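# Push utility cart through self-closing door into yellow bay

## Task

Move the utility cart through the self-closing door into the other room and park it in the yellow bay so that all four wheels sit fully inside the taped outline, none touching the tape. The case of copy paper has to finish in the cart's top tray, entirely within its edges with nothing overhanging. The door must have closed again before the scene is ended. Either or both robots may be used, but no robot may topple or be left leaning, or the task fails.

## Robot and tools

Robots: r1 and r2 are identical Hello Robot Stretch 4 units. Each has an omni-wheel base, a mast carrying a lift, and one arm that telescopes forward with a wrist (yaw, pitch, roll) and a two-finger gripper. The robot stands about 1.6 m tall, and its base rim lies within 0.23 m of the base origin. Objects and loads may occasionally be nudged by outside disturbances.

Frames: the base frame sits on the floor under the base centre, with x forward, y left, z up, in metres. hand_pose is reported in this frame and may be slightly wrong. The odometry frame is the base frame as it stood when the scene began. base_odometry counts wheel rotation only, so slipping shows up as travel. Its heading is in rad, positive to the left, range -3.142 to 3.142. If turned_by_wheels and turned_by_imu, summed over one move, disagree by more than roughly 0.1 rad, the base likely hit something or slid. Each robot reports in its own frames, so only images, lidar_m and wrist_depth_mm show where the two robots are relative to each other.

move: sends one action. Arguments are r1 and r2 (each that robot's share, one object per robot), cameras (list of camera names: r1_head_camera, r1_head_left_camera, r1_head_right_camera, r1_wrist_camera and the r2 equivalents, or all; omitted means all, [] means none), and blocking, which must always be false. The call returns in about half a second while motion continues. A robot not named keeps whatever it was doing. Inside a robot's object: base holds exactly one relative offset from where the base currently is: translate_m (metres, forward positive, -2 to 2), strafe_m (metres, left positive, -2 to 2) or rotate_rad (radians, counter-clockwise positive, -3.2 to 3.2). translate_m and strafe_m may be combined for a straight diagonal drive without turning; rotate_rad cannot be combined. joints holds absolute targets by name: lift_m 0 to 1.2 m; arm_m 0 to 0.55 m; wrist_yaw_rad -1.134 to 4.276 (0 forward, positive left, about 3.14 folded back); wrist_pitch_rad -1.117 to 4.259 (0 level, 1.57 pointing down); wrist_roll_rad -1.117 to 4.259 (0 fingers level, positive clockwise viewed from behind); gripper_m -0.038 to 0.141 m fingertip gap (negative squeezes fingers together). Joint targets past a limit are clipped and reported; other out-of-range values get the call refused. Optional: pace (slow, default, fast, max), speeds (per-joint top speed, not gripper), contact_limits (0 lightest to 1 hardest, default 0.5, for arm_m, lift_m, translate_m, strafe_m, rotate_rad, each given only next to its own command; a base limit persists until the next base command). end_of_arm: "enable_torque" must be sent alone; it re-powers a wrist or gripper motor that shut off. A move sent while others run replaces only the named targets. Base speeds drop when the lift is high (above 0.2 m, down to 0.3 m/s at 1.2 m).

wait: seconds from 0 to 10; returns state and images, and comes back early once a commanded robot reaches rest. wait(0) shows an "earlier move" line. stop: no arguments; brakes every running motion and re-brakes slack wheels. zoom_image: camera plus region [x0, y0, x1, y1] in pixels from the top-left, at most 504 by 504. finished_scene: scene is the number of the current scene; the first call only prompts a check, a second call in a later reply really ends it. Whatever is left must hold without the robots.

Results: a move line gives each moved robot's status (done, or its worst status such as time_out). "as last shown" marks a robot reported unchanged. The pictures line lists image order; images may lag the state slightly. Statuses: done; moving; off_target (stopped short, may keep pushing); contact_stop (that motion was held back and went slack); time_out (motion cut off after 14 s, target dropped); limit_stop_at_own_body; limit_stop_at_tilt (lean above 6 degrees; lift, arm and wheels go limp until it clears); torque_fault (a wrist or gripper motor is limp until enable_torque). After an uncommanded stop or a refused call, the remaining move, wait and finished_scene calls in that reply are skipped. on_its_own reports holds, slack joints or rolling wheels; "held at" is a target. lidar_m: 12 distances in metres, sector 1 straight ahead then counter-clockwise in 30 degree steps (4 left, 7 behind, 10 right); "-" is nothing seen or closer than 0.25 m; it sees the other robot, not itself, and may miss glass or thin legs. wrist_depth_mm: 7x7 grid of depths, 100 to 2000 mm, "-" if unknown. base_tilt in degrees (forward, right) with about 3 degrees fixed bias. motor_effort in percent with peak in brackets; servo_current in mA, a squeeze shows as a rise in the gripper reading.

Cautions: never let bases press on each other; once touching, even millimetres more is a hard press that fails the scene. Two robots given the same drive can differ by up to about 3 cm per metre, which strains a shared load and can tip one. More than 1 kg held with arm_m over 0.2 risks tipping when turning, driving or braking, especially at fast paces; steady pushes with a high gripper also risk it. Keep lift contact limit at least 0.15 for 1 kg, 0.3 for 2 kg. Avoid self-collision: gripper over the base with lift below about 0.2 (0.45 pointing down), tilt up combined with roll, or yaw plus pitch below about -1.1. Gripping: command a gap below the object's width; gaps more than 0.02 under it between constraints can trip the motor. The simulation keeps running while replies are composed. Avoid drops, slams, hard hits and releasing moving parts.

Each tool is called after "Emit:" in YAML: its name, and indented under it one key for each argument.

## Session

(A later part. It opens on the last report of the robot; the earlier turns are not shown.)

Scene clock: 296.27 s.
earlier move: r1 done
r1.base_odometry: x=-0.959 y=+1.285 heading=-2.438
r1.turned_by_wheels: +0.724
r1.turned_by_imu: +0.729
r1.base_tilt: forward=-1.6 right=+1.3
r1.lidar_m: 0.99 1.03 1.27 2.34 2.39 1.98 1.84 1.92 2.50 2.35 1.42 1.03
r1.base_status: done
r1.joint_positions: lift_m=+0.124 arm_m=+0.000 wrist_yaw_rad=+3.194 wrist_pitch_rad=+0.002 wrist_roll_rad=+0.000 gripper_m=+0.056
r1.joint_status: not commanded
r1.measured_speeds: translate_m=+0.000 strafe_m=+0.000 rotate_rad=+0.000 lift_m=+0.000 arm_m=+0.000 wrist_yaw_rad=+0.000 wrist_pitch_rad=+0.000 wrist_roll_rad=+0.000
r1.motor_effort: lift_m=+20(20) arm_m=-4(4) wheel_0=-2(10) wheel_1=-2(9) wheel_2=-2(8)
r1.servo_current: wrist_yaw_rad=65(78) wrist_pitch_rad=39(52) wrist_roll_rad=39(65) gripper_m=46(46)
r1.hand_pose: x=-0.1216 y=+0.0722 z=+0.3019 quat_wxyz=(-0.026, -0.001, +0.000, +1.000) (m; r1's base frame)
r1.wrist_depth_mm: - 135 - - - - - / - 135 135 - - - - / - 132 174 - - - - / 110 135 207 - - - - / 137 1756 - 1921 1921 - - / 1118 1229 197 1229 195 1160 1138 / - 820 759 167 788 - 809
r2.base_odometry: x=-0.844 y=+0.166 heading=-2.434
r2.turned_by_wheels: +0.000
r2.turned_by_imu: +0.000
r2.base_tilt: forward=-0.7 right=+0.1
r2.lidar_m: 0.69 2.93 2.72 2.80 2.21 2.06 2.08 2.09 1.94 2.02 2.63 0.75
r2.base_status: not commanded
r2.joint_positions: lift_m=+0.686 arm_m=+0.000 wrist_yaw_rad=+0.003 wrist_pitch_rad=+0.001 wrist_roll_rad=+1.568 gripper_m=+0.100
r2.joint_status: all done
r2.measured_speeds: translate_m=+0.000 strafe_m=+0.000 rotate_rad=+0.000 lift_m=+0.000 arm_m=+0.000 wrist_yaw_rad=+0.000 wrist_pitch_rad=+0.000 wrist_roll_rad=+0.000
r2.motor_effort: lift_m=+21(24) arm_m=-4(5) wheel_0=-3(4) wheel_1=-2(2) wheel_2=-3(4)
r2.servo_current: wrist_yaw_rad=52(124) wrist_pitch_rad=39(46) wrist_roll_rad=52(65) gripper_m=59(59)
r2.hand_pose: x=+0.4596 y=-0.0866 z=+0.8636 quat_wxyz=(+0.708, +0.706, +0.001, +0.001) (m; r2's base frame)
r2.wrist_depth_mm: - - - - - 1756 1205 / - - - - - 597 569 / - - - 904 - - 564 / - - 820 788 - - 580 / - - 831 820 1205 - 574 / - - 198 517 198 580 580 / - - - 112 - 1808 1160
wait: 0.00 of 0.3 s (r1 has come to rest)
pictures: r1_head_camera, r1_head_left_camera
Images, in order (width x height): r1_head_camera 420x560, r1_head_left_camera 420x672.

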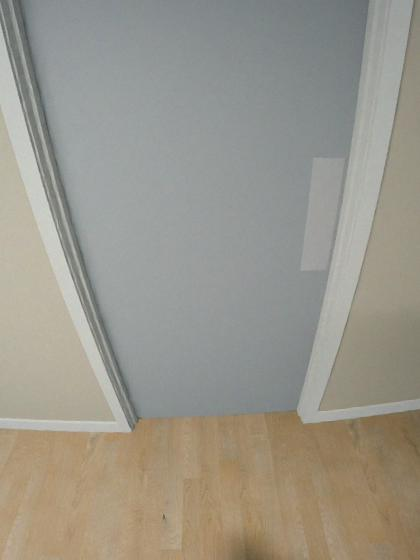

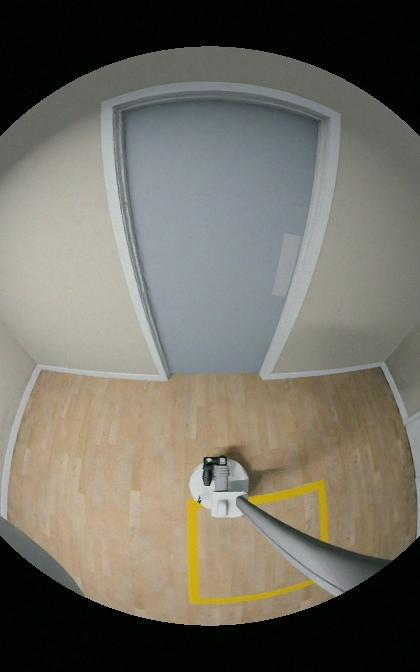

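Emit:
move:
  blocking: false
  cameras: []
  r1: {"base": {"translate_m": 0.62, "strafe_m": -0.14}}
  r2: {"base": {"rotate_rad": 0.046}, "joints": {"lift_m": 0.668}}

Emit:
wait:
  seconds: 2
  cameras: []

Emit:
move:
  blocking: false
  cameras: []
  r2: {"base": {"translate_m": 0.17, "strafe_m": -0.05}}

Emit:
wait:
  seconds: 3
  cameras: []

Emit:
wait:
  seconds: 2
  cameras: ["r1_head_camera", "r2_head_camera", "r2_wrist_camera"]

Scene clock: 366.07 s.
move: r1 moving; r2 moving
r1.base_odometry: x=-0.987 y=+1.270 heading=-2.437
r1.turned_by_wheels: +0.000
r1.turned_by_imu: +0.000
r1.base_tilt: forward=-1.6 right=+1.3
r1.lidar_m: 0.95 0.99 1.22 2.34 2.43 2.01 1.86 1.96 2.45 2.33 1.38 0.99
r1.base_status: translate_m moving; strafe_m moving
r1.joint_positions: lift_m=+0.124 arm_m=+0.000 wrist_yaw_rad=+3.194 wrist_pitch_rad=+0.002 wrist_roll_rad=+0.000 gripper_m=+0.056
r1.joint_status: not commanded
r1.measured_speeds: translate_m=+0.121 strafe_m=-0.029 rotate_rad=-0.001 lift_m=+0.000 arm_m=+0.000 wrist_yaw_rad=+0.000 wrist_pitch_rad=+0.000 wrist_roll_rad=+0.000
r1.motor_effort: lift_m=+19(20) arm_m=-4(4) wheel_0=+8(9) wheel_1=+5(5) wheel_2=-9(11)
r1.servo_current: wrist_yaw_rad=33(65) wrist_pitch_rad=33(46) wrist_roll_rad=39(52) gripper_m=46(46)
r1.hand_pose: x=-0.1216 y=+0.0722 z=+0.3019 quat_wxyz=(-0.026, -0.001, +0.000, +1.000) (m; r1's base frame)
r1.wrist_depth_mm: - 135 - - - - - / - 135 135 - - - - / - 132 174 - - - - / 110 136 223 - - - - / 137 1808 1983 - - - - / 1118 1229 197 1205 196 1160 1118 / - 820 768 167 788 - 809
r2.base_odometry: x=-0.844 y=+0.166 heading=-2.389
r2.turned_by_wheels: +0.045
r2.turned_by_imu: +0.044
r2.base_tilt: forward=-0.7 right=+0.1
r2.lidar_m: 0.70 2.90 2.70 2.82 2.17 2.07 2.15 2.05 1.95 2.03 2.75 0.74
r2.base_status: rotate_rad moving
r2.joint_positions: lift_m=+0.668 arm_m=+0.000 wrist_yaw_rad=+0.003 wrist_pitch_rad=+0.001 wrist_roll_rad=+1.568 gripper_m=+0.100
r2.joint_status: lift_m moving
r2.measured_speeds: translate_m=+0.000 strafe_m=+0.000 rotate_rad=+0.000 lift_m=-0.003 arm_m=+0.000 wrist_yaw_rad=+0.000 wrist_pitch_rad=+0.000 wrist_roll_rad=+0.000
r2.motor_effort: lift_m=+14(19) arm_m=-4(4) wheel_0=-6(8) wheel_1=-3(7) wheel_2=-5(10)
r2.servo_current: wrist_yaw_rad=59(59) wrist_pitch_rad=39(46) wrist_roll_rad=52(65) gripper_m=59(59)
r2.hand_pose: x=+0.4596 y=-0.0867 z=+0.8462 quat_wxyz=(+0.708, +0.706, +0.001, +0.001) (m; r2's base frame)
r2.wrist_depth_mm: - - - - - 1618 1118 / - - - - - - 564 / - - 788 759 - - 564 / - - 809 788 - - 564 / - - 842 831 - - 580 / - - 199 521 199 759 1098 / - - - 112 - 1808 1205
pictures: none
No camera images: "cameras" was empty.

Scene clock: 366.33 s.
earlier move: r1 moving; r2 done
r1.base_odometry: x=-1.026 y=+1.249 heading=-2.437
r1.turned_by_wheels: +0.000
r1.turned_by_imu: +0.000
r1.base_tilt: forward=-1.6 right=+1.2
r1.lidar_m: 0.91 0.94 1.16 2.35 2.43 2.01 1.92 1.98 2.48 2.32 1.32 0.97
r1.base_status: translate_m moving; strafe_m moving
r1.joint_positions: lift_m=+0.124 arm_m=+0.000 wrist_yaw_rad=+3.194 wrist_pitch_rad=+0.002 wrist_roll_rad=+0.000 gripper_m=+0.056
r1.joint_status: not commanded
r1.measured_speeds: translate_m=+0.189 strafe_m=-0.043 rotate_rad=-0.002 lift_m=+0.000 arm_m=+0.000 wrist_yaw_rad=+0.000 wrist_pitch_rad=+0.000 wrist_roll_rad=+0.000
r1.motor_effort: lift_m=+19(20) arm_m=-4(4) wheel_0=+7(9) wheel_1=+4(6) wheel_2=-9(11)
r1.servo_current: wrist_yaw_rad=46(65) wrist_pitch_rad=46(46) wrist_roll_rad=39(52) gripper_m=39(46)
r1.hand_pose: x=-0.1216 y=+0.0722 z=+0.3019 quat_wxyz=(-0.026, -0.001, +0.000, +1.000) (m; r1's base frame)
r1.wrist_depth_mm: - 135 - - - - - / - 135 146 - - - - / - 132 174 - - - - / 110 136 222 - - - - / 137 - - - - - - / 1229 1229 197 1205 196 1160 1118 / - 820 759 167 788 - 809
r2.base_odometry: x=-0.844 y=+0.166 heading=-2.389
r2.turned_by_wheels: +0.000
r2.turned_by_imu: +0.000
r2.base_tilt: forward=-0.7 right=+0.0
r2.lidar_m: 0.70 2.89 2.70 2.80 2.17 2.06 2.14 2.04 1.95 2.01 2.71 0.72
r2.base_status: done
r2.joint_positions: lift_m=+0.668 arm_m=+0.000 wrist_yaw_rad=+0.003 wrist_pitch_rad=+0.001 wrist_roll_rad=+1.568 gripper_m=+0.100
r2.joint_status: all done
r2.measured_speeds: translate_m=+0.000 strafe_m=+0.000 rotate_rad=+0.000 lift_m=+0.000 arm_m=+0.000 wrist_yaw_rad=+0.000 wrist_pitch_rad=+0.000 wrist_roll_rad=+0.000
r2.motor_effort: lift_m=+14(19) arm_m=-4(4) wheel_0=-3(8) wheel_1=-4(7) wheel_2=-5(10)
r2.servo_current: wrist_yaw_rad=52(59) wrist_pitch_rad=46(46) wrist_roll_rad=52(65) gripper_m=46(59)
r2.hand_pose: x=+0.4596 y=-0.0867 z=+0.8462 quat_wxyz=(+0.708, +0.706, +0.001, +0.001) (m; r2's base frame)
r2.wrist_depth_mm: - - - - - 1576 1118 / - - - - - - 564 / - - 778 768 - - 559 / - - 809 798 - - 564 / - - 842 831 - - 574 / - - 197 512 198 768 1098 / - - - 112 - 1756 1205
wait: 0.27 of 2 s (r2 has come to rest)
pictures: none
No camera images: "cameras" was empty.

Scene clock: 366.83 s.
earlier move: r1 moving
move: r2 moving
r1.base_odometry: x=-1.141 y=+1.189 heading=-2.437
r1.turned_by_wheels: +0.000
r1.turned_by_imu: +0.000
r1.base_tilt: forward=-1.6 right=+1.3
r1.lidar_m: 0.80 0.84 1.00 2.40 2.48 2.14 2.05 2.12 2.41 2.27 1.13 0.82
r1.base_status: translate_m moving; strafe_m moving
r1.joint_positions: lift_m=+0.124 arm_m=+0.000 wrist_yaw_rad=+3.194 wrist_pitch_rad=+0.002 wrist_roll_rad=+0.000 gripper_m=+0.056
r1.joint_status: not commanded
r1.measured_speeds: translate_m=+0.295 strafe_m=-0.066 rotate_rad=+0.005 lift_m=+0.000 arm_m=+0.000 wrist_yaw_rad=+0.000 wrist_pitch_rad=+0.000 wrist_roll_rad=+0.000
r1.motor_effort: lift_m=+19(20) arm_m=-4(4) wheel_0=+7(10) wheel_1=+3(6) wheel_2=-6(10)
r1.servo_current: wrist_yaw_rad=39(59) wrist_pitch_rad=46(46) wrist_roll_rad=39(59) gripper_m=39(52)
r1.hand_pose: x=-0.1216 y=+0.0722 z=+0.3019 quat_wxyz=(-0.026, -0.001, +0.000, +1.000) (m; r1's base frame)
r1.wrist_depth_mm: - 135 - - - - - / - 135 145 - - - - / - 132 173 - - - - / 109 136 220 - - - - / 137 - - - - - - / - 1229 195 1205 195 1160 1138 / - 820 759 809 741 - 809
r2.base_odometry: x=-0.873 y=+0.151 heading=-2.389
r2.turned_by_wheels: +0.000
r2.turned_by_imu: +0.000
r2.base_tilt: forward=-0.7 right=+0.1
r2.lidar_m: 0.67 2.84 2.70 2.78 2.18 2.09 2.18 2.06 1.96 2.04 2.74 0.72
r2.base_status: translate_m moving; strafe_m moving
r2.joint_positions: lift_m=+0.668 arm_m=+0.000 wrist_yaw_rad=+0.003 wrist_pitch_rad=+0.001 wrist_roll_rad=+1.568 gripper_m=+0.100
r2.joint_status: not commanded
r2.measured_speeds: translate_m=+0.121 strafe_m=-0.036 rotate_rad=-0.002 lift_m=+0.000 arm_m=+0.000 wrist_yaw_rad=+0.000 wrist_pitch_rad=+0.000 wrist_roll_rad=+0.000
r2.motor_effort: lift_m=+14(14) arm_m=-4(4) wheel_0=+14(14) wheel_1=+5(6) wheel_2=-12(13)
r2.servo_current: wrist_yaw_rad=46(59) wrist_pitch_rad=46(46) wrist_roll_rad=46(52) gripper_m=46(59)
r2.hand_pose: x=+0.4596 y=-0.0867 z=+0.8462 quat_wxyz=(+0.708, +0.706, +0.001, +0.001) (m; r2's base frame)
r2.wrist_depth_mm: - - - - - 1576 1078 / - - - - - - 530 / - - 750 741 - - 535 / - - 768 759 - - 539 / - - 798 809 - - 549 / - - 198 549 199 564 564 / - - - 112 - 1756 1205
pictures: none
No camera images: "cameras" was empty.

Scene clock: 368.27 s.
earlier move: r1 moving; r2 done
r1.base_odometry: x=-1.483 y=+1.010 heading=-2.437
r1.turned_by_wheels: +0.000
r1.turned_by_imu: +0.000
r1.base_tilt: forward=-1.6 right=+1.3
r1.lidar_m: 0.39 0.44 0.60 1.27 2.57 2.55 2.42 2.51 2.31 1.84 0.54 0.43
r1.base_status: translate_m moving; strafe_m moving
r1.joint_positions: lift_m=+0.124 arm_m=+0.000 wrist_yaw_rad=+3.194 wrist_pitch_rad=+0.002 wrist_roll_rad=+0.000 gripper_m=+0.056
r1.joint_status: not commanded
r1.measured_speeds: translate_m=+0.149 strafe_m=-0.035 rotate_rad=-0.006 lift_m=+0.000 arm_m=+0.000 wrist_yaw_rad=+0.000 wrist_pitch_rad=+0.000 wrist_roll_rad=+0.000
r1.motor_effort: lift_m=+20(20) arm_m=-4(4) wheel_0=+1(10) wheel_1=+0(6) wheel_2=+1(10)
r1.servo_current: wrist_yaw_rad=59(65) wrist_pitch_rad=33(52) wrist_roll_rad=65(65) gripper_m=39(52)
r1.hand_pose: x=-0.1216 y=+0.0722 z=+0.3019 quat_wxyz=(-0.026, -0.001, +0.000, +1.000) (m; r1's base frame)
r1.wrist_depth_mm: - 135 - - - - - / - 135 145 - - - - / - 132 174 - - - - / 110 136 222 - - - - / 137 - - - - - - / - 1229 197 1229 196 1160 1118 / - 759 291 167 788 - 809
r2.base_odometry: x=-1.002 y=+0.086 heading=-2.389
r2.turned_by_wheels: +0.000
r2.turned_by_imu: +0.000
r2.base_tilt: forward=-0.7 right=+0.1
r2.lidar_m: 0.54 2.82 2.68 2.80 2.34 2.23 2.31 2.07 1.99 2.05 2.81 0.56
r2.base_status: done
r2.joint_positions: lift_m=+0.668 arm_m=+0.000 wrist_yaw_rad=+0.003 wrist_pitch_rad=+0.001 wrist_roll_rad=+1.568 gripper_m=+0.100
r2.joint_status: not commanded
r2.measured_speeds: translate_m=+0.000 strafe_m=+0.000 rotate_rad=+0.000 lift_m=+0.000 arm_m=+0.000 wrist_yaw_rad=+0.000 wrist_pitch_rad=+0.000 wrist_roll_rad=+0.000
r2.motor_effort: lift_m=+14(14) arm_m=-4(5) wheel_0=+2(14) wheel_1=+3(8) wheel_2=-4(13)
r2.servo_current: wrist_yaw_rad=39(59) wrist_pitch_rad=39(46) wrist_roll_rad=65(65) gripper_m=52(59)
r2.hand_pose: x=+0.4596 y=-0.0867 z=+0.8462 quat_wxyz=(+0.708, +0.706, +0.001, +0.001) (m; r2's base frame)
r2.wrist_depth_mm: - - - 382 - 1397 394 / - - - 384 - - - / - - 597 389 - - - / - - 615 394 - - - / - - 640 399 1008 - - / - - 197 399 198 - - / - - - 112 - 1808 500
wait: 1.43 of 3 s (r2 has come to rest)
pictures: none
No camera images: "cameras" was empty.

Scene clock: 369.13 s.
earlier move: r1 done
r1.base_odometry: x=-1.522 y=+0.990 heading=-2.437
r1.turned_by_wheels: +0.000
r1.turned_by_imu: +0.000
r1.base_tilt: forward=-1.6 right=+1.2
r1.lidar_m: 0.35 0.39 0.53 1.12 2.58 2.62 2.45 2.55 2.32 1.65 0.50 0.42
r1.base_status: done
r1.joint_positions: lift_m=+0.124 arm_m=+0.000 wrist_yaw_rad=+3.194 wrist_pitch_rad=+0.002 wrist_roll_rad=+0.000 gripper_m=+0.056
r1.joint_status: not commanded
r1.measured_speeds: translate_m=+0.000 strafe_m=+0.000 rotate_rad=+0.000 lift_m=+0.000 arm_m=+0.000 wrist_yaw_rad=+0.000 wrist_pitch_rad=+0.000 wrist_roll_rad=+0.000
r1.motor_effort: lift_m=+20(20) arm_m=-4(4) wheel_0=+2(10) wheel_1=+2(6) wheel_2=+1(10)
r1.servo_current: wrist_yaw_rad=39(65) wrist_pitch_rad=39(52) wrist_roll_rad=65(65) gripper_m=46(52)
r1.hand_pose: x=-0.1216 y=+0.0722 z=+0.3019 quat_wxyz=(-0.026, -0.001, +0.000, +1.000) (m; r1's base frame)
r1.wrist_depth_mm: - 135 - - - - - / - 135 146 - - - - / - 132 174 - - - - / 110 136 222 - - - - / 137 - - - - - - / - 1229 197 1205 195 1160 1118 / - 759 291 167 788 - 809
r2.base_odometry: x=-1.002 y=+0.086 heading=-2.389
r2.turned_by_wheels: +0.000
r2.turned_by_imu: +0.000
r2.base_tilt: forward=-0.7 right=+0.1
r2.lidar_m: 0.54 2.82 2.68 2.81 2.31 2.22 2.30 2.09 1.99 2.04 2.78 0.55
r2.base_status: done
r2.joint_positions: lift_m=+0.668 arm_m=+0.000 wrist_yaw_rad=+0.003 wrist_pitch_rad=+0.001 wrist_roll_rad=+1.568 gripper_m=+0.100
r2.joint_status: not commanded
r2.measured_speeds: translate_m=+0.000 strafe_m=+0.000 rotate_rad=+0.000 lift_m=+0.000 arm_m=+0.000 wrist_yaw_rad=+0.000 wrist_pitch_rad=+0.000 wrist_roll_rad=+0.000
r2.motor_effort: lift_m=+14(14) arm_m=-4(5) wheel_0=+2(14) wheel_1=+3(8) wheel_2=-4(13)
r2.servo_current: wrist_yaw_rad=33(59) wrist_pitch_rad=39(46) wrist_roll_rad=52(65) gripper_m=52(59)
r2.hand_pose: x=+0.4596 y=-0.0867 z=+0.8462 quat_wxyz=(+0.708, +0.706, +0.001, +0.001) (m; r2's base frame)
r2.wrist_depth_mm: - - - 382 - 1430 394 / - - - 387 - - - / - - 603 392 - - - / - - 621 392 - - - / - - 640 397 1025 - - / - - 198 399 200 - - / - - - 112 - 1808 500
wait: 0.87 of 2 s (r1 has come to rest)
pictures: r1_head_camera, r2_head_camera, r2_wrist_camera
Images, in order (width x height): r1_head_camera 420x560, r2_head_camera 420x560, r2_wrist_camera 616x392.

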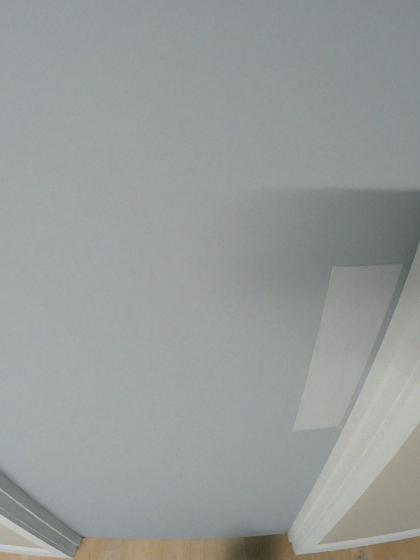

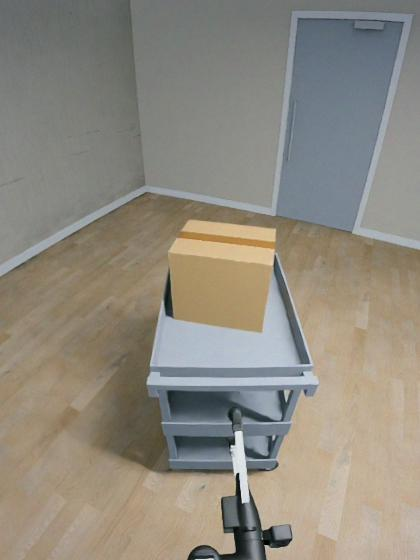

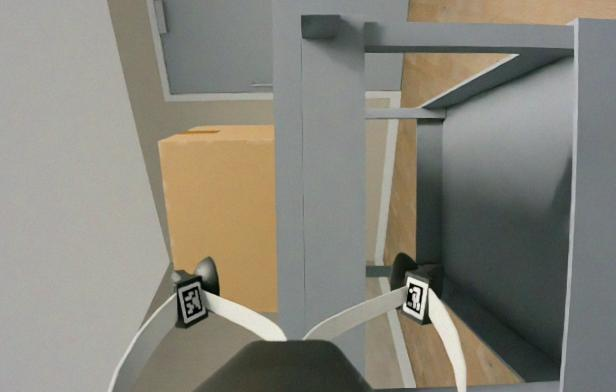

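Emit:
zoom_image:
  camera: "r2_head_camera"
  region: [140, 340, 330, 480]

Emit:
zoom_image:
  camera: "r2_wrist_camera"
  region: [200, 0, 460, 392]

Scaled by 2.653 from the camera's 420x560 image, which has a finer 1200x1600 frame.

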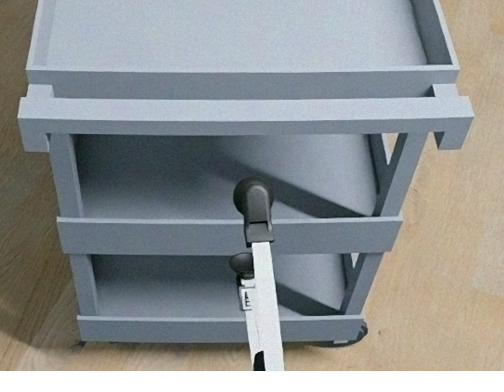

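Scaled by 1.286.

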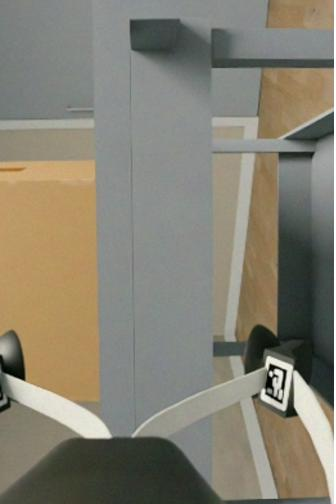

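Emit:
move:
  blocking: false
  cameras: []
  r2: {"base": {"translate_m": 0.1, "strafe_m": -0.015}, "joints": {"lift_m": 0.665}, "pace": "slow"}

Emit:
wait:
  seconds: 3
  cameras: ["r2_head_camera", "r2_wrist_camera"]

Scene clock: 411.70 s.
move: r2 moving
r1.base_odometry: x=-1.522 y=+0.990 heading=-2.437
r1.turned_by_wheels: +0.000
r1.turned_by_imu: +0.000
r1.base_tilt: forward=-1.6 right=+1.3
r1.lidar_m: 0.37 0.38 0.55 1.11 2.58 2.60 2.45 2.56 2.31 1.64 0.51 0.42
r1.base_status: not commanded
r1.joint_positions: lift_m=+0.124 arm_m=+0.000 wrist_yaw_rad=+3.194 wrist_pitch_rad=+0.002 wrist_roll_rad=+0.000 gripper_m=+0.056
r1.joint_status: not commanded
r1.measured_speeds: translate_m=+0.000 strafe_m=+0.000 rotate_rad=+0.000 lift_m=+0.000 arm_m=+0.000 wrist_yaw_rad=+0.000 wrist_pitch_rad=+0.000 wrist_roll_rad=+0.000
r1.motor_effort: lift_m=+20(20) arm_m=-4(4) wheel_0=+1(2) wheel_1=+2(2) wheel_2=+1(1)
r1.servo_current: wrist_yaw_rad=52(59) wrist_pitch_rad=39(46) wrist_roll_rad=39(65) gripper_m=39(46)
r1.hand_pose: x=-0.1216 y=+0.0722 z=+0.3019 quat_wxyz=(-0.026, -0.001, +0.000, +1.000) (m; r1's base frame)
r1.wrist_depth_mm: - 135 - - - - - / - 135 146 - - - - / - 132 174 - - - - / 110 136 223 - - - - / 137 - - - - - - / - 1229 196 1205 196 1160 1118 / - 759 291 167 788 - 809
r2.base_odometry: x=-1.012 y=+0.079 heading=-2.389
r2.turned_by_wheels: +0.000
r2.turned_by_imu: +0.001
r2.base_tilt: forward=-0.7 right=+0.1
r2.lidar_m: 0.51 2.85 2.69 2.79 2.33 2.23 2.34 2.07 1.99 2.08 2.81 0.57
r2.base_status: translate_m moving; strafe_m moving
r2.joint_positions: lift_m=+0.665 arm_m=+0.000 wrist_yaw_rad=+0.003 wrist_pitch_rad=+0.001 wrist_roll_rad=+1.568 gripper_m=+0.100
r2.joint_status: lift_m moving
r2.measured_speeds: translate_m=+0.048 strafe_m=-0.007 rotate_rad=-0.001 lift_m=+0.000 arm_m=+0.000 wrist_yaw_rad=+0.000 wrist_pitch_rad=+0.000 wrist_roll_rad=+0.000
r2.motor_effort: lift_m=+11(14) arm_m=-5(5) wheel_0=+6(9) wheel_1=+5(6) wheel_2=-10(11)
r2.servo_current: wrist_yaw_rad=46(52) wrist_pitch_rad=39(46) wrist_roll_rad=59(59) gripper_m=52(52)
r2.hand_pose: x=+0.4596 y=-0.0867 z=+0.8433 quat_wxyz=(+0.708, +0.706, +0.001, +0.001) (m; r2's base frame)
r2.wrist_depth_mm: - - - 312 377 377 375 / - - - 370 - - - / - - 585 377 - - - / - - 597 379 - - - / - - 627 387 991 - - / - - 198 392 199 - - / - - - 112 - 1756 504
pictures: none
No camera images: "cameras" was empty.

Scene clock: 413.47 s.
earlier move: r2 done
r1.base_odometry: x=-1.522 y=+0.990 heading=-2.437
r1.turned_by_wheels: +0.000
r1.turned_by_imu: +0.000
r1.base_tilt: forward=-1.6 right=+1.3
r1.lidar_m: 0.38 0.40 0.54 1.10 2.58 2.60 2.46 2.51 2.27 1.66 0.48 0.41
r1.base_status: not commanded
r1.joint_positions: lift_m=+0.124 arm_m=+0.000 wrist_yaw_rad=+3.194 wrist_pitch_rad=+0.002 wrist_roll_rad=+0.000 gripper_m=+0.056
r1.joint_status: not commanded
r1.measured_speeds: translate_m=+0.000 strafe_m=+0.000 rotate_rad=+0.000 lift_m=+0.000 arm_m=+0.000 wrist_yaw_rad=+0.000 wrist_pitch_rad=+0.000 wrist_roll_rad=+0.000
r1.motor_effort: lift_m=+20(20) arm_m=-4(4) wheel_0=+2(2) wheel_1=+2(2) wheel_2=+1(1)
r1.servo_current: wrist_yaw_rad=52(72) wrist_pitch_rad=46(52) wrist_roll_rad=46(65) gripper_m=46(46)
r1.hand_pose: x=-0.1216 y=+0.0722 z=+0.3019 quat_wxyz=(-0.026, -0.001, +0.000, +1.000) (m; r1's base frame)
r1.wrist_depth_mm: - 135 - - - - - / - 135 146 - - - - / - 133 174 - - - - / 110 136 223 - - - - / 137 - - - - - - / - 1229 197 1205 196 1182 1118 / - 759 291 167 788 - 798
r2.base_odometry: x=-1.085 y=+0.029 heading=-2.389
r2.turned_by_wheels: +0.000
r2.turned_by_imu: +0.000
r2.base_tilt: forward=-0.6 right=+0.1
r2.lidar_m: 0.43 0.48 2.66 2.73 2.43 2.30 2.43 2.12 2.01 2.09 2.82 0.45
r2.base_status: done
r2.joint_positions: lift_m=+0.665 arm_m=+0.000 wrist_yaw_rad=+0.003 wrist_pitch_rad=+0.001 wrist_roll_rad=+1.568 gripper_m=+0.100
r2.joint_status: all done
r2.measured_speeds: translate_m=+0.000 strafe_m=+0.000 rotate_rad=+0.000 lift_m=+0.000 arm_m=+0.000 wrist_yaw_rad=+0.000 wrist_pitch_rad=+0.000 wrist_roll_rad=+0.000
r2.motor_effort: lift_m=+14(14) arm_m=-4(5) wheel_0=+4(10) wheel_1=+3(6) wheel_2=-5(11)
r2.servo_current: wrist_yaw_rad=39(59) wrist_pitch_rad=39(46) wrist_roll_rad=39(59) gripper_m=52(59)
r2.hand_pose: x=+0.4596 y=-0.0867 z=+0.8433 quat_wxyz=(+0.708, +0.706, +0.001, +0.001) (m; r2's base frame)
r2.wrist_depth_mm: - - - 285 285 1430 304 / - - - 286 - - - / - - 500 289 290 - - / - - 508 293 - - - / - - 530 294 298 - - / - - 198 237 200 - - / - - - 112 - 1756 -
wait: 1.77 of 3 s (r2 has come to rest)
pictures: r2_head_camera, r2_wrist_camera
Images, in order (width x height): r2_head_camera 420x560, r2_wrist_camera 616x392.

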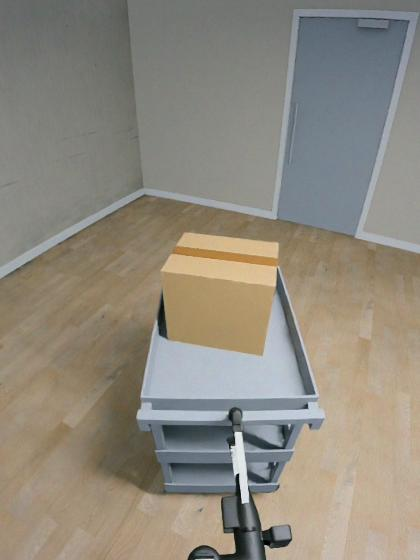

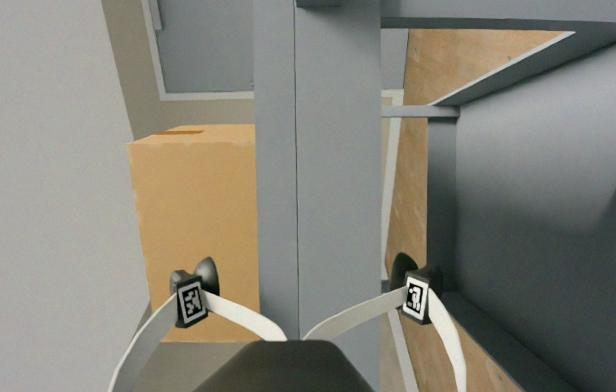

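Emit:
move:
  blocking: false
  cameras: []
  r2: {"base": {"translate_m": 0.06}, "pace": "slow", "contact_limits": {"translate_m": 0.2}}

Emit:
wait:
  seconds: 3
  cameras: ["r2_head_camera", "r2_wrist_camera"]

Scene clock: 422.50 s.
move: r2 moving
r1.base_odometry: x=-1.522 y=+0.990 heading=-2.437
r1.turned_by_wheels: +0.000
r1.turned_by_imu: +0.000
r1.base_tilt: forward=-1.6 right=+1.3
r1.lidar_m: 0.36 0.39 0.54 1.11 2.58 2.59 2.45 2.56 2.27 1.67 0.51 0.41
r1.base_status: not commanded
r1.joint_positions: lift_m=+0.124 arm_m=+0.000 wrist_yaw_rad=+3.194 wrist_pitch_rad=+0.002 wrist_roll_rad=+0.000 gripper_m=+0.056
r1.joint_status: not commanded
r1.measured_speeds: translate_m=+0.000 strafe_m=+0.000 rotate_rad=+0.000 lift_m=+0.000 arm_m=+0.000 wrist_yaw_rad=+0.000 wrist_pitch_rad=+0.000 wrist_roll_rad=+0.000
r1.motor_effort: lift_m=+19(20) arm_m=-4(4) wheel_0=+1(2) wheel_1=+2(2) wheel_2=+1(1)
r1.servo_current: wrist_yaw_rad=39(59) wrist_pitch_rad=39(46) wrist_roll_rad=52(72) gripper_m=46(52)
r1.hand_pose: x=-0.1216 y=+0.0722 z=+0.3019 quat_wxyz=(-0.026, -0.001, +0.000, +1.000) (m; r1's base frame)
r1.wrist_depth_mm: - 135 - - - - - / - 135 146 - - - - / - 132 174 - - - - / 110 136 222 - - - - / 137 - - - - - - / - 1205 197 1229 196 1160 1118 / - 759 291 167 798 - 798
r2.base_odometry: x=-1.094 y=+0.020 heading=-2.389
r2.turned_by_wheels: +0.000
r2.turned_by_imu: +0.001
r2.base_tilt: forward=-0.7 right=+0.1
r2.lidar_m: 0.45 0.46 2.66 2.73 2.45 2.32 2.42 2.13 2.02 2.08 2.85 0.47
r2.base_status: translate_m moving
r2.joint_positions: lift_m=+0.665 arm_m=+0.000 wrist_yaw_rad=+0.003 wrist_pitch_rad=+0.001 wrist_roll_rad=+1.568 gripper_m=+0.100
r2.joint_status: not commanded
r2.measured_speeds: translate_m=+0.049 strafe_m=+0.000 rotate_rad=+0.002 lift_m=+0.000 arm_m=+0.000 wrist_yaw_rad=+0.000 wrist_pitch_rad=+0.000 wrist_roll_rad=+0.000
r2.motor_effort: lift_m=+14(14) arm_m=-4(4) wheel_0=+9(9) wheel_1=+5(6) wheel_2=-10(11)
r2.servo_current: wrist_yaw_rad=46(52) wrist_pitch_rad=46(46) wrist_roll_rad=46(59) gripper_m=52(59)
r2.contact_limits: translate_m 0.2
r2.hand_pose: x=+0.4596 y=-0.0867 z=+0.8433 quat_wxyz=(+0.708, +0.706, +0.001, +0.001) (m; r2's base frame)
r2.wrist_depth_mm: - - - 273 278 1618 1182 / - - - 277 278 1983 - / - - 484 279 281 - - / - 504 496 282 282 - - / - - 521 283 286 - - / - - 199 289 200 - - / - - - 112 - 1756 -
pictures: none
No camera images: "cameras" was empty.

Scene clock: 423.83 s.
earlier move: r2 done
r1.base_odometry: x=-1.522 y=+0.990 heading=-2.437
r1.turned_by_wheels: +0.000
r1.turned_by_imu: +0.000
r1.base_tilt: forward=-1.6 right=+1.3
r1.lidar_m: 0.37 0.39 0.48 1.11 2.59 2.63 2.46 2.55 2.32 1.65 0.49 0.41
r1.base_status: not commanded
r1.joint_positions: lift_m=+0.124 arm_m=+0.000 wrist_yaw_rad=+3.194 wrist_pitch_rad=+0.002 wrist_roll_rad=+0.000 gripper_m=+0.056
r1.joint_status: not commanded
r1.measured_speeds: translate_m=+0.000 strafe_m=+0.000 rotate_rad=+0.000 lift_m=+0.000 arm_m=+0.000 wrist_yaw_rad=+0.000 wrist_pitch_rad=+0.000 wrist_roll_rad=+0.000
r1.motor_effort: lift_m=+19(20) arm_m=-4(4) wheel_0=+2(2) wheel_1=+2(2) wheel_2=+1(1)
r1.servo_current: wrist_yaw_rad=52(72) wrist_pitch_rad=46(52) wrist_roll_rad=65(72) gripper_m=39(52)
r1.hand_pose: x=-0.1216 y=+0.0722 z=+0.3019 quat_wxyz=(-0.026, -0.001, +0.000, +1.000) (m; r1's base frame)
r1.wrist_depth_mm: - 135 - - - - - / - 135 146 - - - - / - 132 174 - - - - / 110 136 222 - - - - / 137 - - - - - - / - 1229 197 1205 196 1160 1118 / - 759 291 167 788 - 798
r2.base_odometry: x=-1.129 y=-0.012 heading=-2.389
r2.turned_by_wheels: +0.000
r2.turned_by_imu: +0.000
r2.base_tilt: forward=-0.7 right=+0.0
r2.lidar_m: 0.37 0.42 2.62 2.71 2.50 2.37 2.45 2.13 2.05 2.13 2.86 0.42
r2.base_status: done
r2.joint_positions: lift_m=+0.665 arm_m=+0.000 wrist_yaw_rad=+0.003 wrist_pitch_rad=+0.001 wrist_roll_rad=+1.568 gripper_m=+0.100
r2.joint_status: not commanded
r2.measured_speeds: translate_m=+0.000 strafe_m=+0.000 rotate_rad=+0.000 lift_m=+0.000 arm_m=+0.000 wrist_yaw_rad=+0.000 wrist_pitch_rad=+0.000 wrist_roll_rad=+0.000
r2.motor_effort: lift_m=+13(14) arm_m=-4(5) wheel_0=+3(9) wheel_1=+4(7) wheel_2=-6(11)
r2.servo_current: wrist_yaw_rad=33(65) wrist_pitch_rad=39(46) wrist_roll_rad=59(59) gripper_m=52(59)
r2.contact_limits: translate_m 0.2
r2.hand_pose: x=+0.4596 y=-0.0867 z=+0.8433 quat_wxyz=(+0.708, +0.706, +0.001, +0.001) (m; r2's base frame)
r2.wrist_depth_mm: - - - 224 227 1708 1229 / - - - 227 228 - - / - 433 433 230 231 - - / - 455 449 232 233 - - / - 473 459 236 235 - - / - - 189 236 201 - - / - - 517 112 240 1808 -
wait: 1.33 of 3 s (r2 has come to rest)
pictures: r2_head_camera, r2_wrist_camera
Images, in order (width x height): r2_head_camera 420x560, r2_wrist_camera 616x392.

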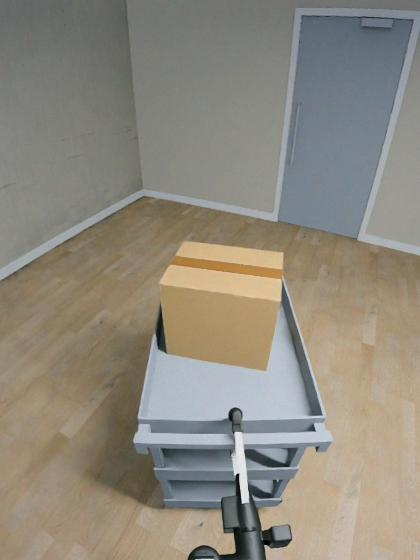

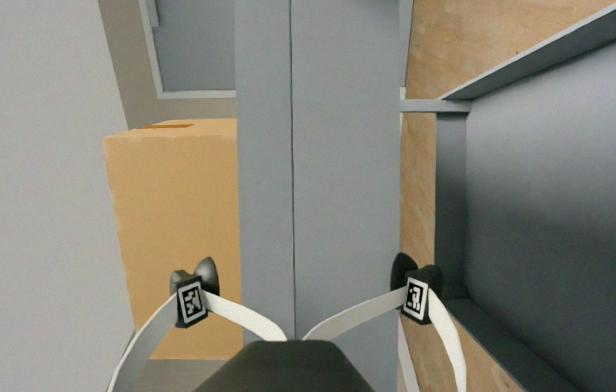

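Emit:
zoom_image:
  camera: "r2_head_camera"
  region: [180, 380, 340, 500]

Scaled by 3.150 from the camera's 420x560 image, which has a finer 1200x1600 frame.

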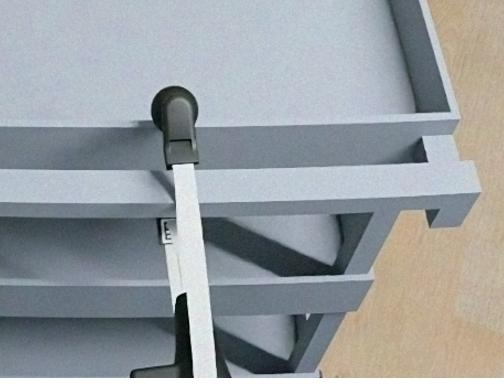

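Emit:
move:
  blocking: false
  cameras: []
  r2: {"base": {"translate_m": -0.028}, "joints": {"lift_m": 0.662}, "pace": "slow", "contact_limits": {"translate_m": 0.2}}

Emit:
wait:
  seconds: 3
  cameras: ["r2_head_camera", "r2_wrist_camera"]

Emit:
zoom_image:
  camera: "r2_head_camera"
  region: [180, 380, 340, 500]

Scene clock: 442.03 s.
move: r2 moving
r1.base_odometry: x=-1.522 y=+0.990 heading=-2.437
r1.turned_by_wheels: +0.000
r1.turned_by_imu: +0.000
r1.base_tilt: forward=-1.6 right=+1.3
r1.lidar_m: 0.36 0.41 0.54 1.07 2.60 2.59 2.45 2.55 2.32 1.69 0.51 0.38
r1.base_status: not commanded
r1.joint_positions: lift_m=+0.124 arm_m=+0.000 wrist_yaw_rad=+3.194 wrist_pitch_rad=+0.002 wrist_roll_rad=+0.000 gripper_m=+0.056
r1.joint_status: not commanded
r1.measured_speeds: translate_m=+0.000 strafe_m=+0.000 rotate_rad=+0.000 lift_m=+0.000 arm_m=+0.000 wrist_yaw_rad=+0.000 wrist_pitch_rad=+0.000 wrist_roll_rad=+0.000
r1.motor_effort: lift_m=+19(20) arm_m=-4(4) wheel_0=+1(2) wheel_1=+2(2) wheel_2=+1(1)
r1.servo_current: wrist_yaw_rad=59(59) wrist_pitch_rad=46(46) wrist_roll_rad=59(59) gripper_m=46(46)
r1.hand_pose: x=-0.1216 y=+0.0722 z=+0.3019 quat_wxyz=(-0.026, -0.001, +0.000, +1.000) (m; r1's base frame)
r1.wrist_depth_mm: - 135 - - - - - / - 135 146 - - - - / - 132 174 - - - - / 110 136 222 - - - - / 137 - - - - - - / - 1229 197 1182 196 1138 1098 / - 750 291 167 798 - 798
r2.base_odometry: x=-1.120 y=-0.004 heading=-2.389
r2.turned_by_wheels: +0.000
r2.turned_by_imu: +0.001
r2.base_tilt: forward=-0.6 right=+0.1
r2.lidar_m: 0.40 0.43 2.65 2.70 2.48 2.37 2.42 2.14 2.03 2.11 2.85 0.43
r2.base_status: translate_m moving
r2.joint_positions: lift_m=+0.662 arm_m=+0.000 wrist_yaw_rad=+0.003 wrist_pitch_rad=+0.001 wrist_roll_rad=+1.568 gripper_m=+0.100
r2.joint_status: lift_m moving
r2.measured_speeds: translate_m=-0.049 strafe_m=+0.000 rotate_rad=+0.002 lift_m=+0.000 arm_m=+0.000 wrist_yaw_rad=+0.000 wrist_pitch_rad=+0.000 wrist_roll_rad=+0.000
r2.motor_effort: lift_m=+14(15) arm_m=-4(5) wheel_0=-8(9) wheel_1=-6(7) wheel_2=+9(9)
r2.servo_current: wrist_yaw_rad=46(59) wrist_pitch_rad=39(39) wrist_roll_rad=46(46) gripper_m=59(59)
r2.contact_limits: translate_m 0.2
r2.hand_pose: x=+0.4596 y=-0.0867 z=+0.8403 quat_wxyz=(+0.708, +0.706, +0.001, +0.001) (m; r2's base frame)
r2.wrist_depth_mm: - - - 235 236 1661 1229 / - - - 237 238 - - / - 525 442 239 241 - - / - 462 452 244 245 - - / - 492 473 245 246 - - / - - 189 248 199 - - / - - 525 112 - 1808 -
pictures: none
No camera images: "cameras" was empty.

Scene clock: 442.87 s.
earlier move: r2 done
r1.base_odometry: x=-1.522 y=+0.990 heading=-2.437
r1.turned_by_wheels: +0.000
r1.turned_by_imu: +0.000
r1.base_tilt: forward=-1.6 right=+1.3
r1.lidar_m: 0.38 0.40 0.53 1.12 2.57 2.60 2.47 2.51 2.32 1.69 0.49 0.42
r1.base_status: not commanded
r1.joint_positions: lift_m=+0.124 arm_m=+0.000 wrist_yaw_rad=+3.194 wrist_pitch_rad=+0.002 wrist_roll_rad=+0.000 gripper_m=+0.056
r1.joint_status: not commanded
r1.measured_speeds: translate_m=+0.000 strafe_m=+0.000 rotate_rad=+0.000 lift_m=+0.000 arm_m=+0.000 wrist_yaw_rad=+0.000 wrist_pitch_rad=+0.000 wrist_roll_rad=+0.000
r1.motor_effort: lift_m=+19(20) arm_m=-4(4) wheel_0=+2(2) wheel_1=+2(2) wheel_2=+1(1)
r1.servo_current: wrist_yaw_rad=39(59) wrist_pitch_rad=39(52) wrist_roll_rad=46(59) gripper_m=39(46)
r1.hand_pose: x=-0.1216 y=+0.0722 z=+0.3019 quat_wxyz=(-0.026, -0.001, +0.000, +1.000) (m; r1's base frame)
r1.wrist_depth_mm: - 135 - - - - - / - 135 146 - - - - / - 132 175 - - - - / 110 136 222 - - - - / 137 - - - - - - / - 1205 197 1205 195 1160 1118 / - 768 291 167 778 - 809
r2.base_odometry: x=-1.108 y=+0.007 heading=-2.389
r2.turned_by_wheels: +0.000
r2.turned_by_imu: +0.000
r2.base_tilt: forward=-0.7 right=+0.0
r2.lidar_m: 0.39 0.44 2.63 2.71 2.48 2.35 2.46 2.13 2.03 2.09 2.82 0.45
r2.base_status: done
r2.joint_positions: lift_m=+0.662 arm_m=+0.000 wrist_yaw_rad=+0.003 wrist_pitch_rad=+0.001 wrist_roll_rad=+1.568 gripper_m=+0.100
r2.joint_status: all done
r2.measured_speeds: translate_m=+0.000 strafe_m=+0.000 rotate_rad=+0.000 lift_m=+0.000 arm_m=+0.000 wrist_yaw_rad=+0.000 wrist_pitch_rad=+0.000 wrist_roll_rad=+0.000
r2.motor_effort: lift_m=+14(15) arm_m=-4(5) wheel_0=-5(9) wheel_1=-5(7) wheel_2=+4(9)
r2.servo_current: wrist_yaw_rad=39(59) wrist_pitch_rad=46(46) wrist_roll_rad=46(59) gripper_m=52(59)
r2.contact_limits: translate_m 0.2
r2.hand_pose: x=+0.4596 y=-0.0867 z=+0.8403 quat_wxyz=(+0.708, +0.706, +0.001, +0.001) (m; r2's base frame)
r2.wrist_depth_mm: - - - 253 253 1708 1229 / - - - 255 255 1983 - / - - 455 256 258 - - / - 480 469 260 262 - - / - 508 488 263 263 - - / - - 198 264 201 - - / - - - 112 - 1708 -
wait: 0.83 of 3 s (r2 has come to rest)
pictures: r2_head_camera, r2_wrist_camera
Images, in order (width x height): r2_head_camera 420x560, r2_wrist_camera 616x392.

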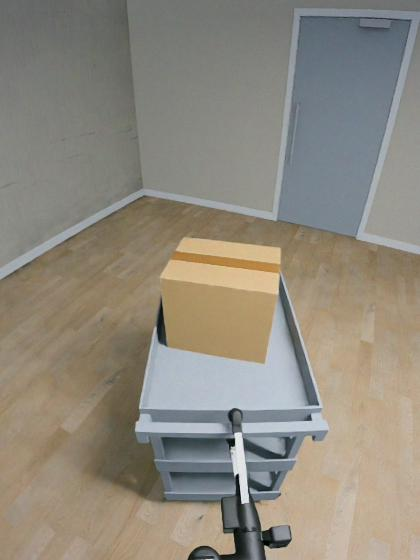

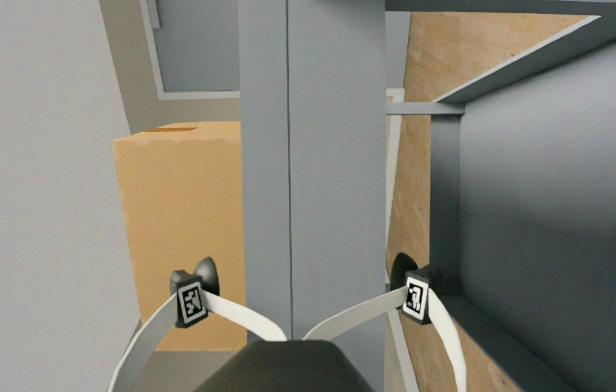

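Scaled by 3.150 from the camera's 420x560 image, which has a finer 1200x1600 frame.

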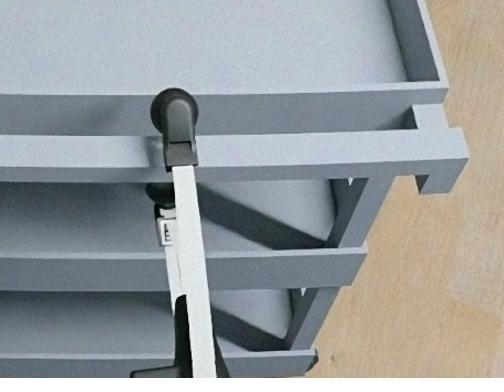

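Emit:
move:
  blocking: false
  cameras: []
  r2: {"joints": {"gripper_m": 0.0}}

Emit:
wait:
  seconds: 3
  cameras: ["r2_wrist_camera"]

Emit:
zoom_image:
  camera: "r2_wrist_camera"
  region: [150, 0, 470, 392]

Scene clock: 448.63 s.
move: r2 moving
r1.base_odometry: x=-1.522 y=+0.990 heading=-2.437
r1.turned_by_wheels: +0.000
r1.turned_by_imu: +0.000
r1.base_tilt: forward=-1.6 right=+1.3
r1.lidar_m: 0.37 0.40 0.55 1.11 2.61 2.62 2.45 2.56 2.31 1.65 0.49 0.41
r1.base_status: not commanded
r1.joint_positions: lift_m=+0.124 arm_m=+0.000 wrist_yaw_rad=+3.194 wrist_pitch_rad=+0.002 wrist_roll_rad=+0.000 gripper_m=+0.056
r1.joint_status: not commanded
r1.measured_speeds: translate_m=+0.000 strafe_m=+0.000 rotate_rad=+0.000 lift_m=+0.000 arm_m=+0.000 wrist_yaw_rad=+0.000 wrist_pitch_rad=+0.000 wrist_roll_rad=+0.000
r1.motor_effort: lift_m=+19(20) arm_m=-4(4) wheel_0=+2(2) wheel_1=+2(2) wheel_2=+1(1)
r1.servo_current: wrist_yaw_rad=65(65) wrist_pitch_rad=46(52) wrist_roll_rad=46(59) gripper_m=39(52)
r1.hand_pose: x=-0.1216 y=+0.0722 z=+0.3019 quat_wxyz=(-0.026, -0.001, +0.000, +1.000) (m; r1's base frame)
r1.wrist_depth_mm: - 135 - - - - - / - 135 146 - - - - / - 132 174 - - - - / 110 136 222 - - - - / 137 - - - - - - / - 1229 197 1205 196 1182 1118 / - 759 291 167 778 - 798
r2.base_odometry: x=-1.108 y=+0.007 heading=-2.389
r2.turned_by_wheels: +0.000
r2.turned_by_imu: +0.000
r2.base_tilt: forward=-0.7 right=+0.1
r2.lidar_m: 0.40 0.43 2.62 2.71 2.46 2.33 2.44 2.14 2.03 2.08 2.84 0.44
r2.base_status: not commanded
r2.joint_positions: lift_m=+0.662 arm_m=+0.000 wrist_yaw_rad=+0.003 wrist_pitch_rad=+0.001 wrist_roll_rad=+1.568 gripper_m=+0.083
r2.joint_status: gripper_m moving
r2.measured_speeds: translate_m=+0.000 strafe_m=+0.000 rotate_rad=+0.000 lift_m=+0.000 arm_m=+0.000 wrist_yaw_rad=+0.000 wrist_pitch_rad=+0.000 wrist_roll_rad=+0.000
r2.motor_effort: lift_m=+13(14) arm_m=-4(5) wheel_0=-6(6) wheel_1=-5(6) wheel_2=+4(5)
r2.servo_current: wrist_yaw_rad=39(59) wrist_pitch_rad=39(46) wrist_roll_rad=39(52) gripper_m=117(117)
r2.contact_limits: translate_m 0.2
r2.hand_pose: x=+0.4596 y=-0.0867 z=+0.8403 quat_wxyz=(+0.708, +0.706, +0.001, +0.001) (m; r2's base frame)
r2.wrist_depth_mm: - - - 251 253 1756 1229 / - - - 254 256 - - / - - 462 258 259 - - / - 480 469 260 263 - - / - 512 492 264 262 - - / - - 198 266 198 - - / - - - 112 - 1921 -
pictures: none
No camera images: "cameras" was empty.

Scene clock: 449.93 s.
earlier move: r2 done
r1.base_odometry: x=-1.522 y=+0.990 heading=-2.437
r1.turned_by_wheels: +0.000
r1.turned_by_imu: +0.000
r1.base_tilt: forward=-1.6 right=+1.3
r1.lidar_m: 0.35 0.39 0.53 1.13 2.59 2.59 2.46 2.55 2.30 1.70 0.49 0.40
r1.base_status: not commanded
r1.joint_positions: lift_m=+0.124 arm_m=+0.000 wrist_yaw_rad=+3.194 wrist_pitch_rad=+0.002 wrist_roll_rad=+0.000 gripper_m=+0.056
r1.joint_status: not commanded
r1.measured_speeds: translate_m=+0.000 strafe_m=+0.000 rotate_rad=+0.000 lift_m=+0.000 arm_m=+0.000 wrist_yaw_rad=+0.000 wrist_pitch_rad=+0.000 wrist_roll_rad=+0.000
r1.motor_effort: lift_m=+19(20) arm_m=-4(4) wheel_0=+2(3) wheel_1=+2(2) wheel_2=+1(1)
r1.servo_current: wrist_yaw_rad=52(65) wrist_pitch_rad=39(52) wrist_roll_rad=46(65) gripper_m=46(52)
r1.hand_pose: x=-0.1216 y=+0.0722 z=+0.3019 quat_wxyz=(-0.026, -0.001, +0.000, +1.000) (m; r1's base frame)
r1.wrist_depth_mm: - 135 - - - - - / - 135 146 - - - - / - 132 174 - - - - / 110 136 222 - - - - / 137 - - - - - - / - 1229 197 1205 196 1160 1118 / - 759 291 167 788 - 809
r2.base_odometry: x=-1.108 y=+0.007 heading=-2.389
r2.turned_by_wheels: +0.000
r2.turned_by_imu: +0.000
r2.base_tilt: forward=-0.7 right=+0.1
r2.lidar_m: 0.42 0.45 2.64 2.72 2.48 2.32 2.45 2.13 2.01 2.12 2.85 0.43
r2.base_status: not commanded
r2.joint_positions: lift_m=+0.662 arm_m=+0.000 wrist_yaw_rad=+0.003 wrist_pitch_rad=-0.004 wrist_roll_rad=+1.568 gripper_m=+0.001
r2.joint_status: all done
r2.measured_speeds: translate_m=+0.000 strafe_m=+0.000 rotate_rad=+0.000 lift_m=+0.000 arm_m=+0.000 wrist_yaw_rad=+0.000 wrist_pitch_rad=+0.000 wrist_roll_rad=+0.000
r2.motor_effort: lift_m=+13(14) arm_m=-4(5) wheel_0=-5(6) wheel_1=-5(6) wheel_2=+4(5)
r2.servo_current: wrist_yaw_rad=46(59) wrist_pitch_rad=46(46) wrist_roll_rad=46(59) gripper_m=104(202)
r2.contact_limits: translate_m 0.2
r2.hand_pose: x=+0.4596 y=-0.0867 z=+0.8418 quat_wxyz=(+0.708, +0.706, -0.001, +0.002) (m; r2's base frame)
r2.wrist_depth_mm: - - - 192 247 1863 1308 / - - - 250 248 - - / - - 466 196 252 - - / - - 484 199 257 - - / - - 504 202 258 - - / - - 187 203 187 778 - / - - - 112 153 - 530
wait: 1.30 of 3 s (r2 has come to rest)
pictures: r2_wrist_camera
Images, in order (width x height): r2_wrist_camera 616x392.

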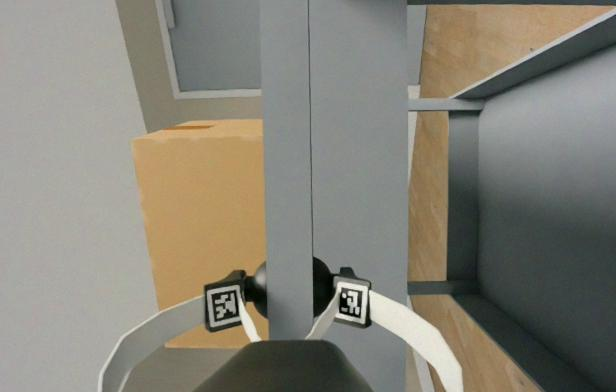

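Scaled by 1.286.

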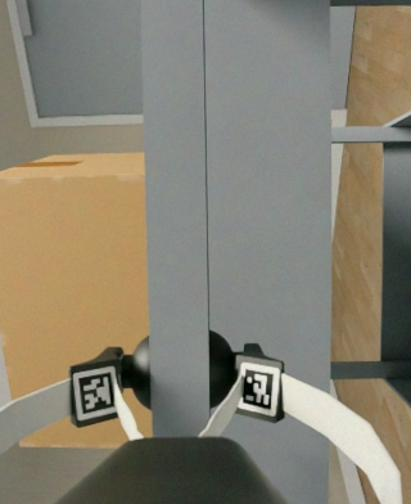

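Emit:
move:
  blocking: false
  cameras: []
  r1: {"base": {"translate_m": 0.4}, "pace": "slow", "contact_limits": {"translate_m": 0.6}}
  r2: {"base": {"translate_m": 0.25}, "joints": {"lift_m": 0.674}, "pace": "slow", "contact_limits": {"translate_m": 0.5}}

Emit:
wait:
  seconds: 3
  cameras: ["r1_head_left_camera", "r2_head_camera"]

Emit:
wait:
  seconds: 3
  cameras: ["r1_head_left_camera", "r2_head_camera"]

Scene clock: 501.63 s.
move: r1 moving; r2 moving
r1.base_odometry: x=-1.531 y=+0.982 heading=-2.437
r1.turned_by_wheels: +0.000
r1.turned_by_imu: +0.000
r1.base_tilt: forward=-1.6 right=+1.3
r1.lidar_m: 0.36 0.39 0.53 1.08 2.57 2.62 2.47 2.55 2.31 1.59 0.49 0.39
r1.base_status: translate_m moving
r1.joint_positions: lift_m=+0.124 arm_m=+0.000 wrist_yaw_rad=+3.194 wrist_pitch_rad=+0.002 wrist_roll_rad=+0.000 gripper_m=+0.056
r1.joint_status: not commanded
r1.measured_speeds: translate_m=+0.049 strafe_m=+0.000 rotate_rad=+0.000 lift_m=+0.000 arm_m=+0.000 wrist_yaw_rad=+0.000 wrist_pitch_rad=+0.000 wrist_roll_rad=+0.000
r1.motor_effort: lift_m=+19(20) arm_m=-4(4) wheel_0=+6(9) wheel_1=+5(6) wheel_2=-5(6)
r1.servo_current: wrist_yaw_rad=46(65) wrist_pitch_rad=46(52) wrist_roll_rad=46(65) gripper_m=46(46)
r1.contact_limits: translate_m 0.6
r1.hand_pose: x=-0.1216 y=+0.0722 z=+0.3019 quat_wxyz=(-0.026, -0.001, +0.000, +1.000) (m; r1's base frame)
r1.wrist_depth_mm: - 135 - - - - - / - 135 146 - - - - / - 132 174 - - - - / 110 136 223 - - - - / 137 - - - - - - / - 1205 196 1205 195 1160 1118 / - 750 768 167 788 - 809
r2.base_odometry: x=-1.117 y=-0.001 heading=-2.389
r2.turned_by_wheels: +0.000
r2.turned_by_imu: +0.001
r2.base_tilt: forward=-0.7 right=+0.1
r2.lidar_m: 0.40 0.43 2.64 2.69 2.48 2.36 2.45 2.15 2.04 2.10 2.88 0.42
r2.base_status: translate_m moving
r2.joint_positions: lift_m=+0.674 arm_m=+0.000 wrist_yaw_rad=+0.002 wrist_pitch_rad=-0.004 wrist_roll_rad=+1.568 gripper_m=+0.001
r2.joint_status: lift_m moving
r2.measured_speeds: translate_m=+0.048 strafe_m=+0.000 rotate_rad=+0.000 lift_m=+0.002 arm_m=+0.000 wrist_yaw_rad=-0.004 wrist_pitch_rad=+0.000 wrist_roll_rad=+0.000
r2.motor_effort: lift_m=+20(20) arm_m=-4(4) wheel_0=+8(8) wheel_1=+6(7) wheel_2=-11(11)
r2.servo_current: wrist_yaw_rad=33(59) wrist_pitch_rad=39(52) wrist_roll_rad=39(59) gripper_m=85(111)
r2.contact_limits: translate_m 0.5
r2.hand_pose: x=+0.4595 y=-0.0868 z=+0.8532 quat_wxyz=(+0.708, +0.706, -0.001, +0.002) (m; r2's base frame)
r2.wrist_depth_mm: - - - 187 244 1756 1308 / - - - 189 248 - - / - - 459 191 249 - - / - - 473 193 251 - - / - - 488 195 254 - - / - - 187 196 187 - - / - - 539 112 257 1983 539
pictures: none
No camera images: "cameras" was empty.

Scene clock: 504.63 s.
earlier move: r1 moving; r2 moving
r1.base_odometry: x=-1.750 y=+0.796 heading=-2.437
r1.turned_by_wheels: +0.000
r1.turned_by_imu: +0.005
r1.base_tilt: forward=-1.6 right=+1.3
r1.lidar_m: 0.25 0.25 0.25 0.45 2.58 2.90 2.77 2.86 2.30 0.25 0.25 0.25
r1.base_status: translate_m moving
r1.joint_positions: lift_m=+0.124 arm_m=+0.000 wrist_yaw_rad=+3.194 wrist_pitch_rad=+0.002 wrist_roll_rad=+0.000 gripper_m=+0.056
r1.joint_status: not commanded
r1.measured_speeds: translate_m=+0.098 strafe_m=+0.000 rotate_rad=-0.004 lift_m=+0.000 arm_m=+0.000 wrist_yaw_rad=+0.000 wrist_pitch_rad=+0.000 wrist_roll_rad=+0.000
r1.motor_effort: lift_m=+19(20) arm_m=-3(4) wheel_0=+15(23) wheel_1=+11(16) wheel_2=-18(20)
r1.servo_current: wrist_yaw_rad=39(85) wrist_pitch_rad=46(52) wrist_roll_rad=39(72) gripper_m=46(52)
r1.contact_limits: translate_m 0.6
r1.hand_pose: x=-0.1217 y=+0.0722 z=+0.3019 quat_wxyz=(-0.026, -0.001, +0.000, +1.000) (m; r1's base frame)
r1.wrist_depth_mm: - 134 133 - - - - / - 119 133 - - - - / - 128 139 - - - - / - 134 192 - - - - / 137 - - - - - - / - 1118 196 1336 196 1160 1138 / - 809 759 798 788 - 809
r2.base_odometry: x=-1.291 y=-0.164 heading=-2.389
r2.turned_by_wheels: +0.000
r2.turned_by_imu: +0.010
r2.base_tilt: forward=-0.7 right=+0.1
r2.lidar_m: 0.38 0.39 2.53 2.59 2.64 2.56 2.65 2.26 2.16 2.26 3.02 0.43
r2.base_status: translate_m moving
r2.joint_positions: lift_m=+0.674 arm_m=+0.000 wrist_yaw_rad=+0.001 wrist_pitch_rad=-0.003 wrist_roll_rad=+1.568 gripper_m=+0.001
r2.joint_status: all done
r2.measured_speeds: translate_m=+0.002 strafe_m=+0.000 rotate_rad=+0.000 lift_m=+0.000 arm_m=+0.000 wrist_yaw_rad=+0.001 wrist_pitch_rad=+0.000 wrist_roll_rad=+0.000
r2.motor_effort: lift_m=+20(20) arm_m=+6(6) wheel_0=+10(14) wheel_1=+7(11) wheel_2=-6(19)
r2.servo_current: wrist_yaw_rad=46(59) wrist_pitch_rad=39(52) wrist_roll_rad=46(59) gripper_m=52(111)
r2.contact_limits: translate_m 0.5
r2.hand_pose: x=+0.4592 y=-0.0873 z=+0.8530 quat_wxyz=(+0.708, +0.706, -0.001, +0.001) (m; r2's base frame)
r2.wrist_depth_mm: - - - 181 241 1661 1205 / - - - 180 240 1983 - / - - - 179 239 - - / - 459 445 179 238 - - / - 469 462 179 236 - - / - - 191 178 186 - - / - - - 112 236 - -
wait: 3.00 s; no rest
pictures: r1_head_left_camera, r2_head_camera
Images, in order (width x height): r1_head_left_camera 420x672, r2_head_camera 420x560.

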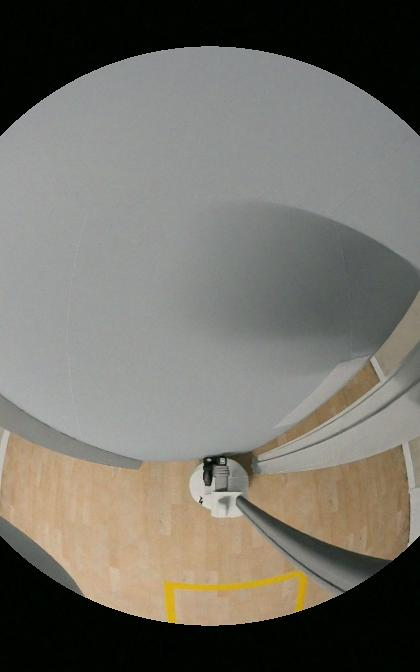

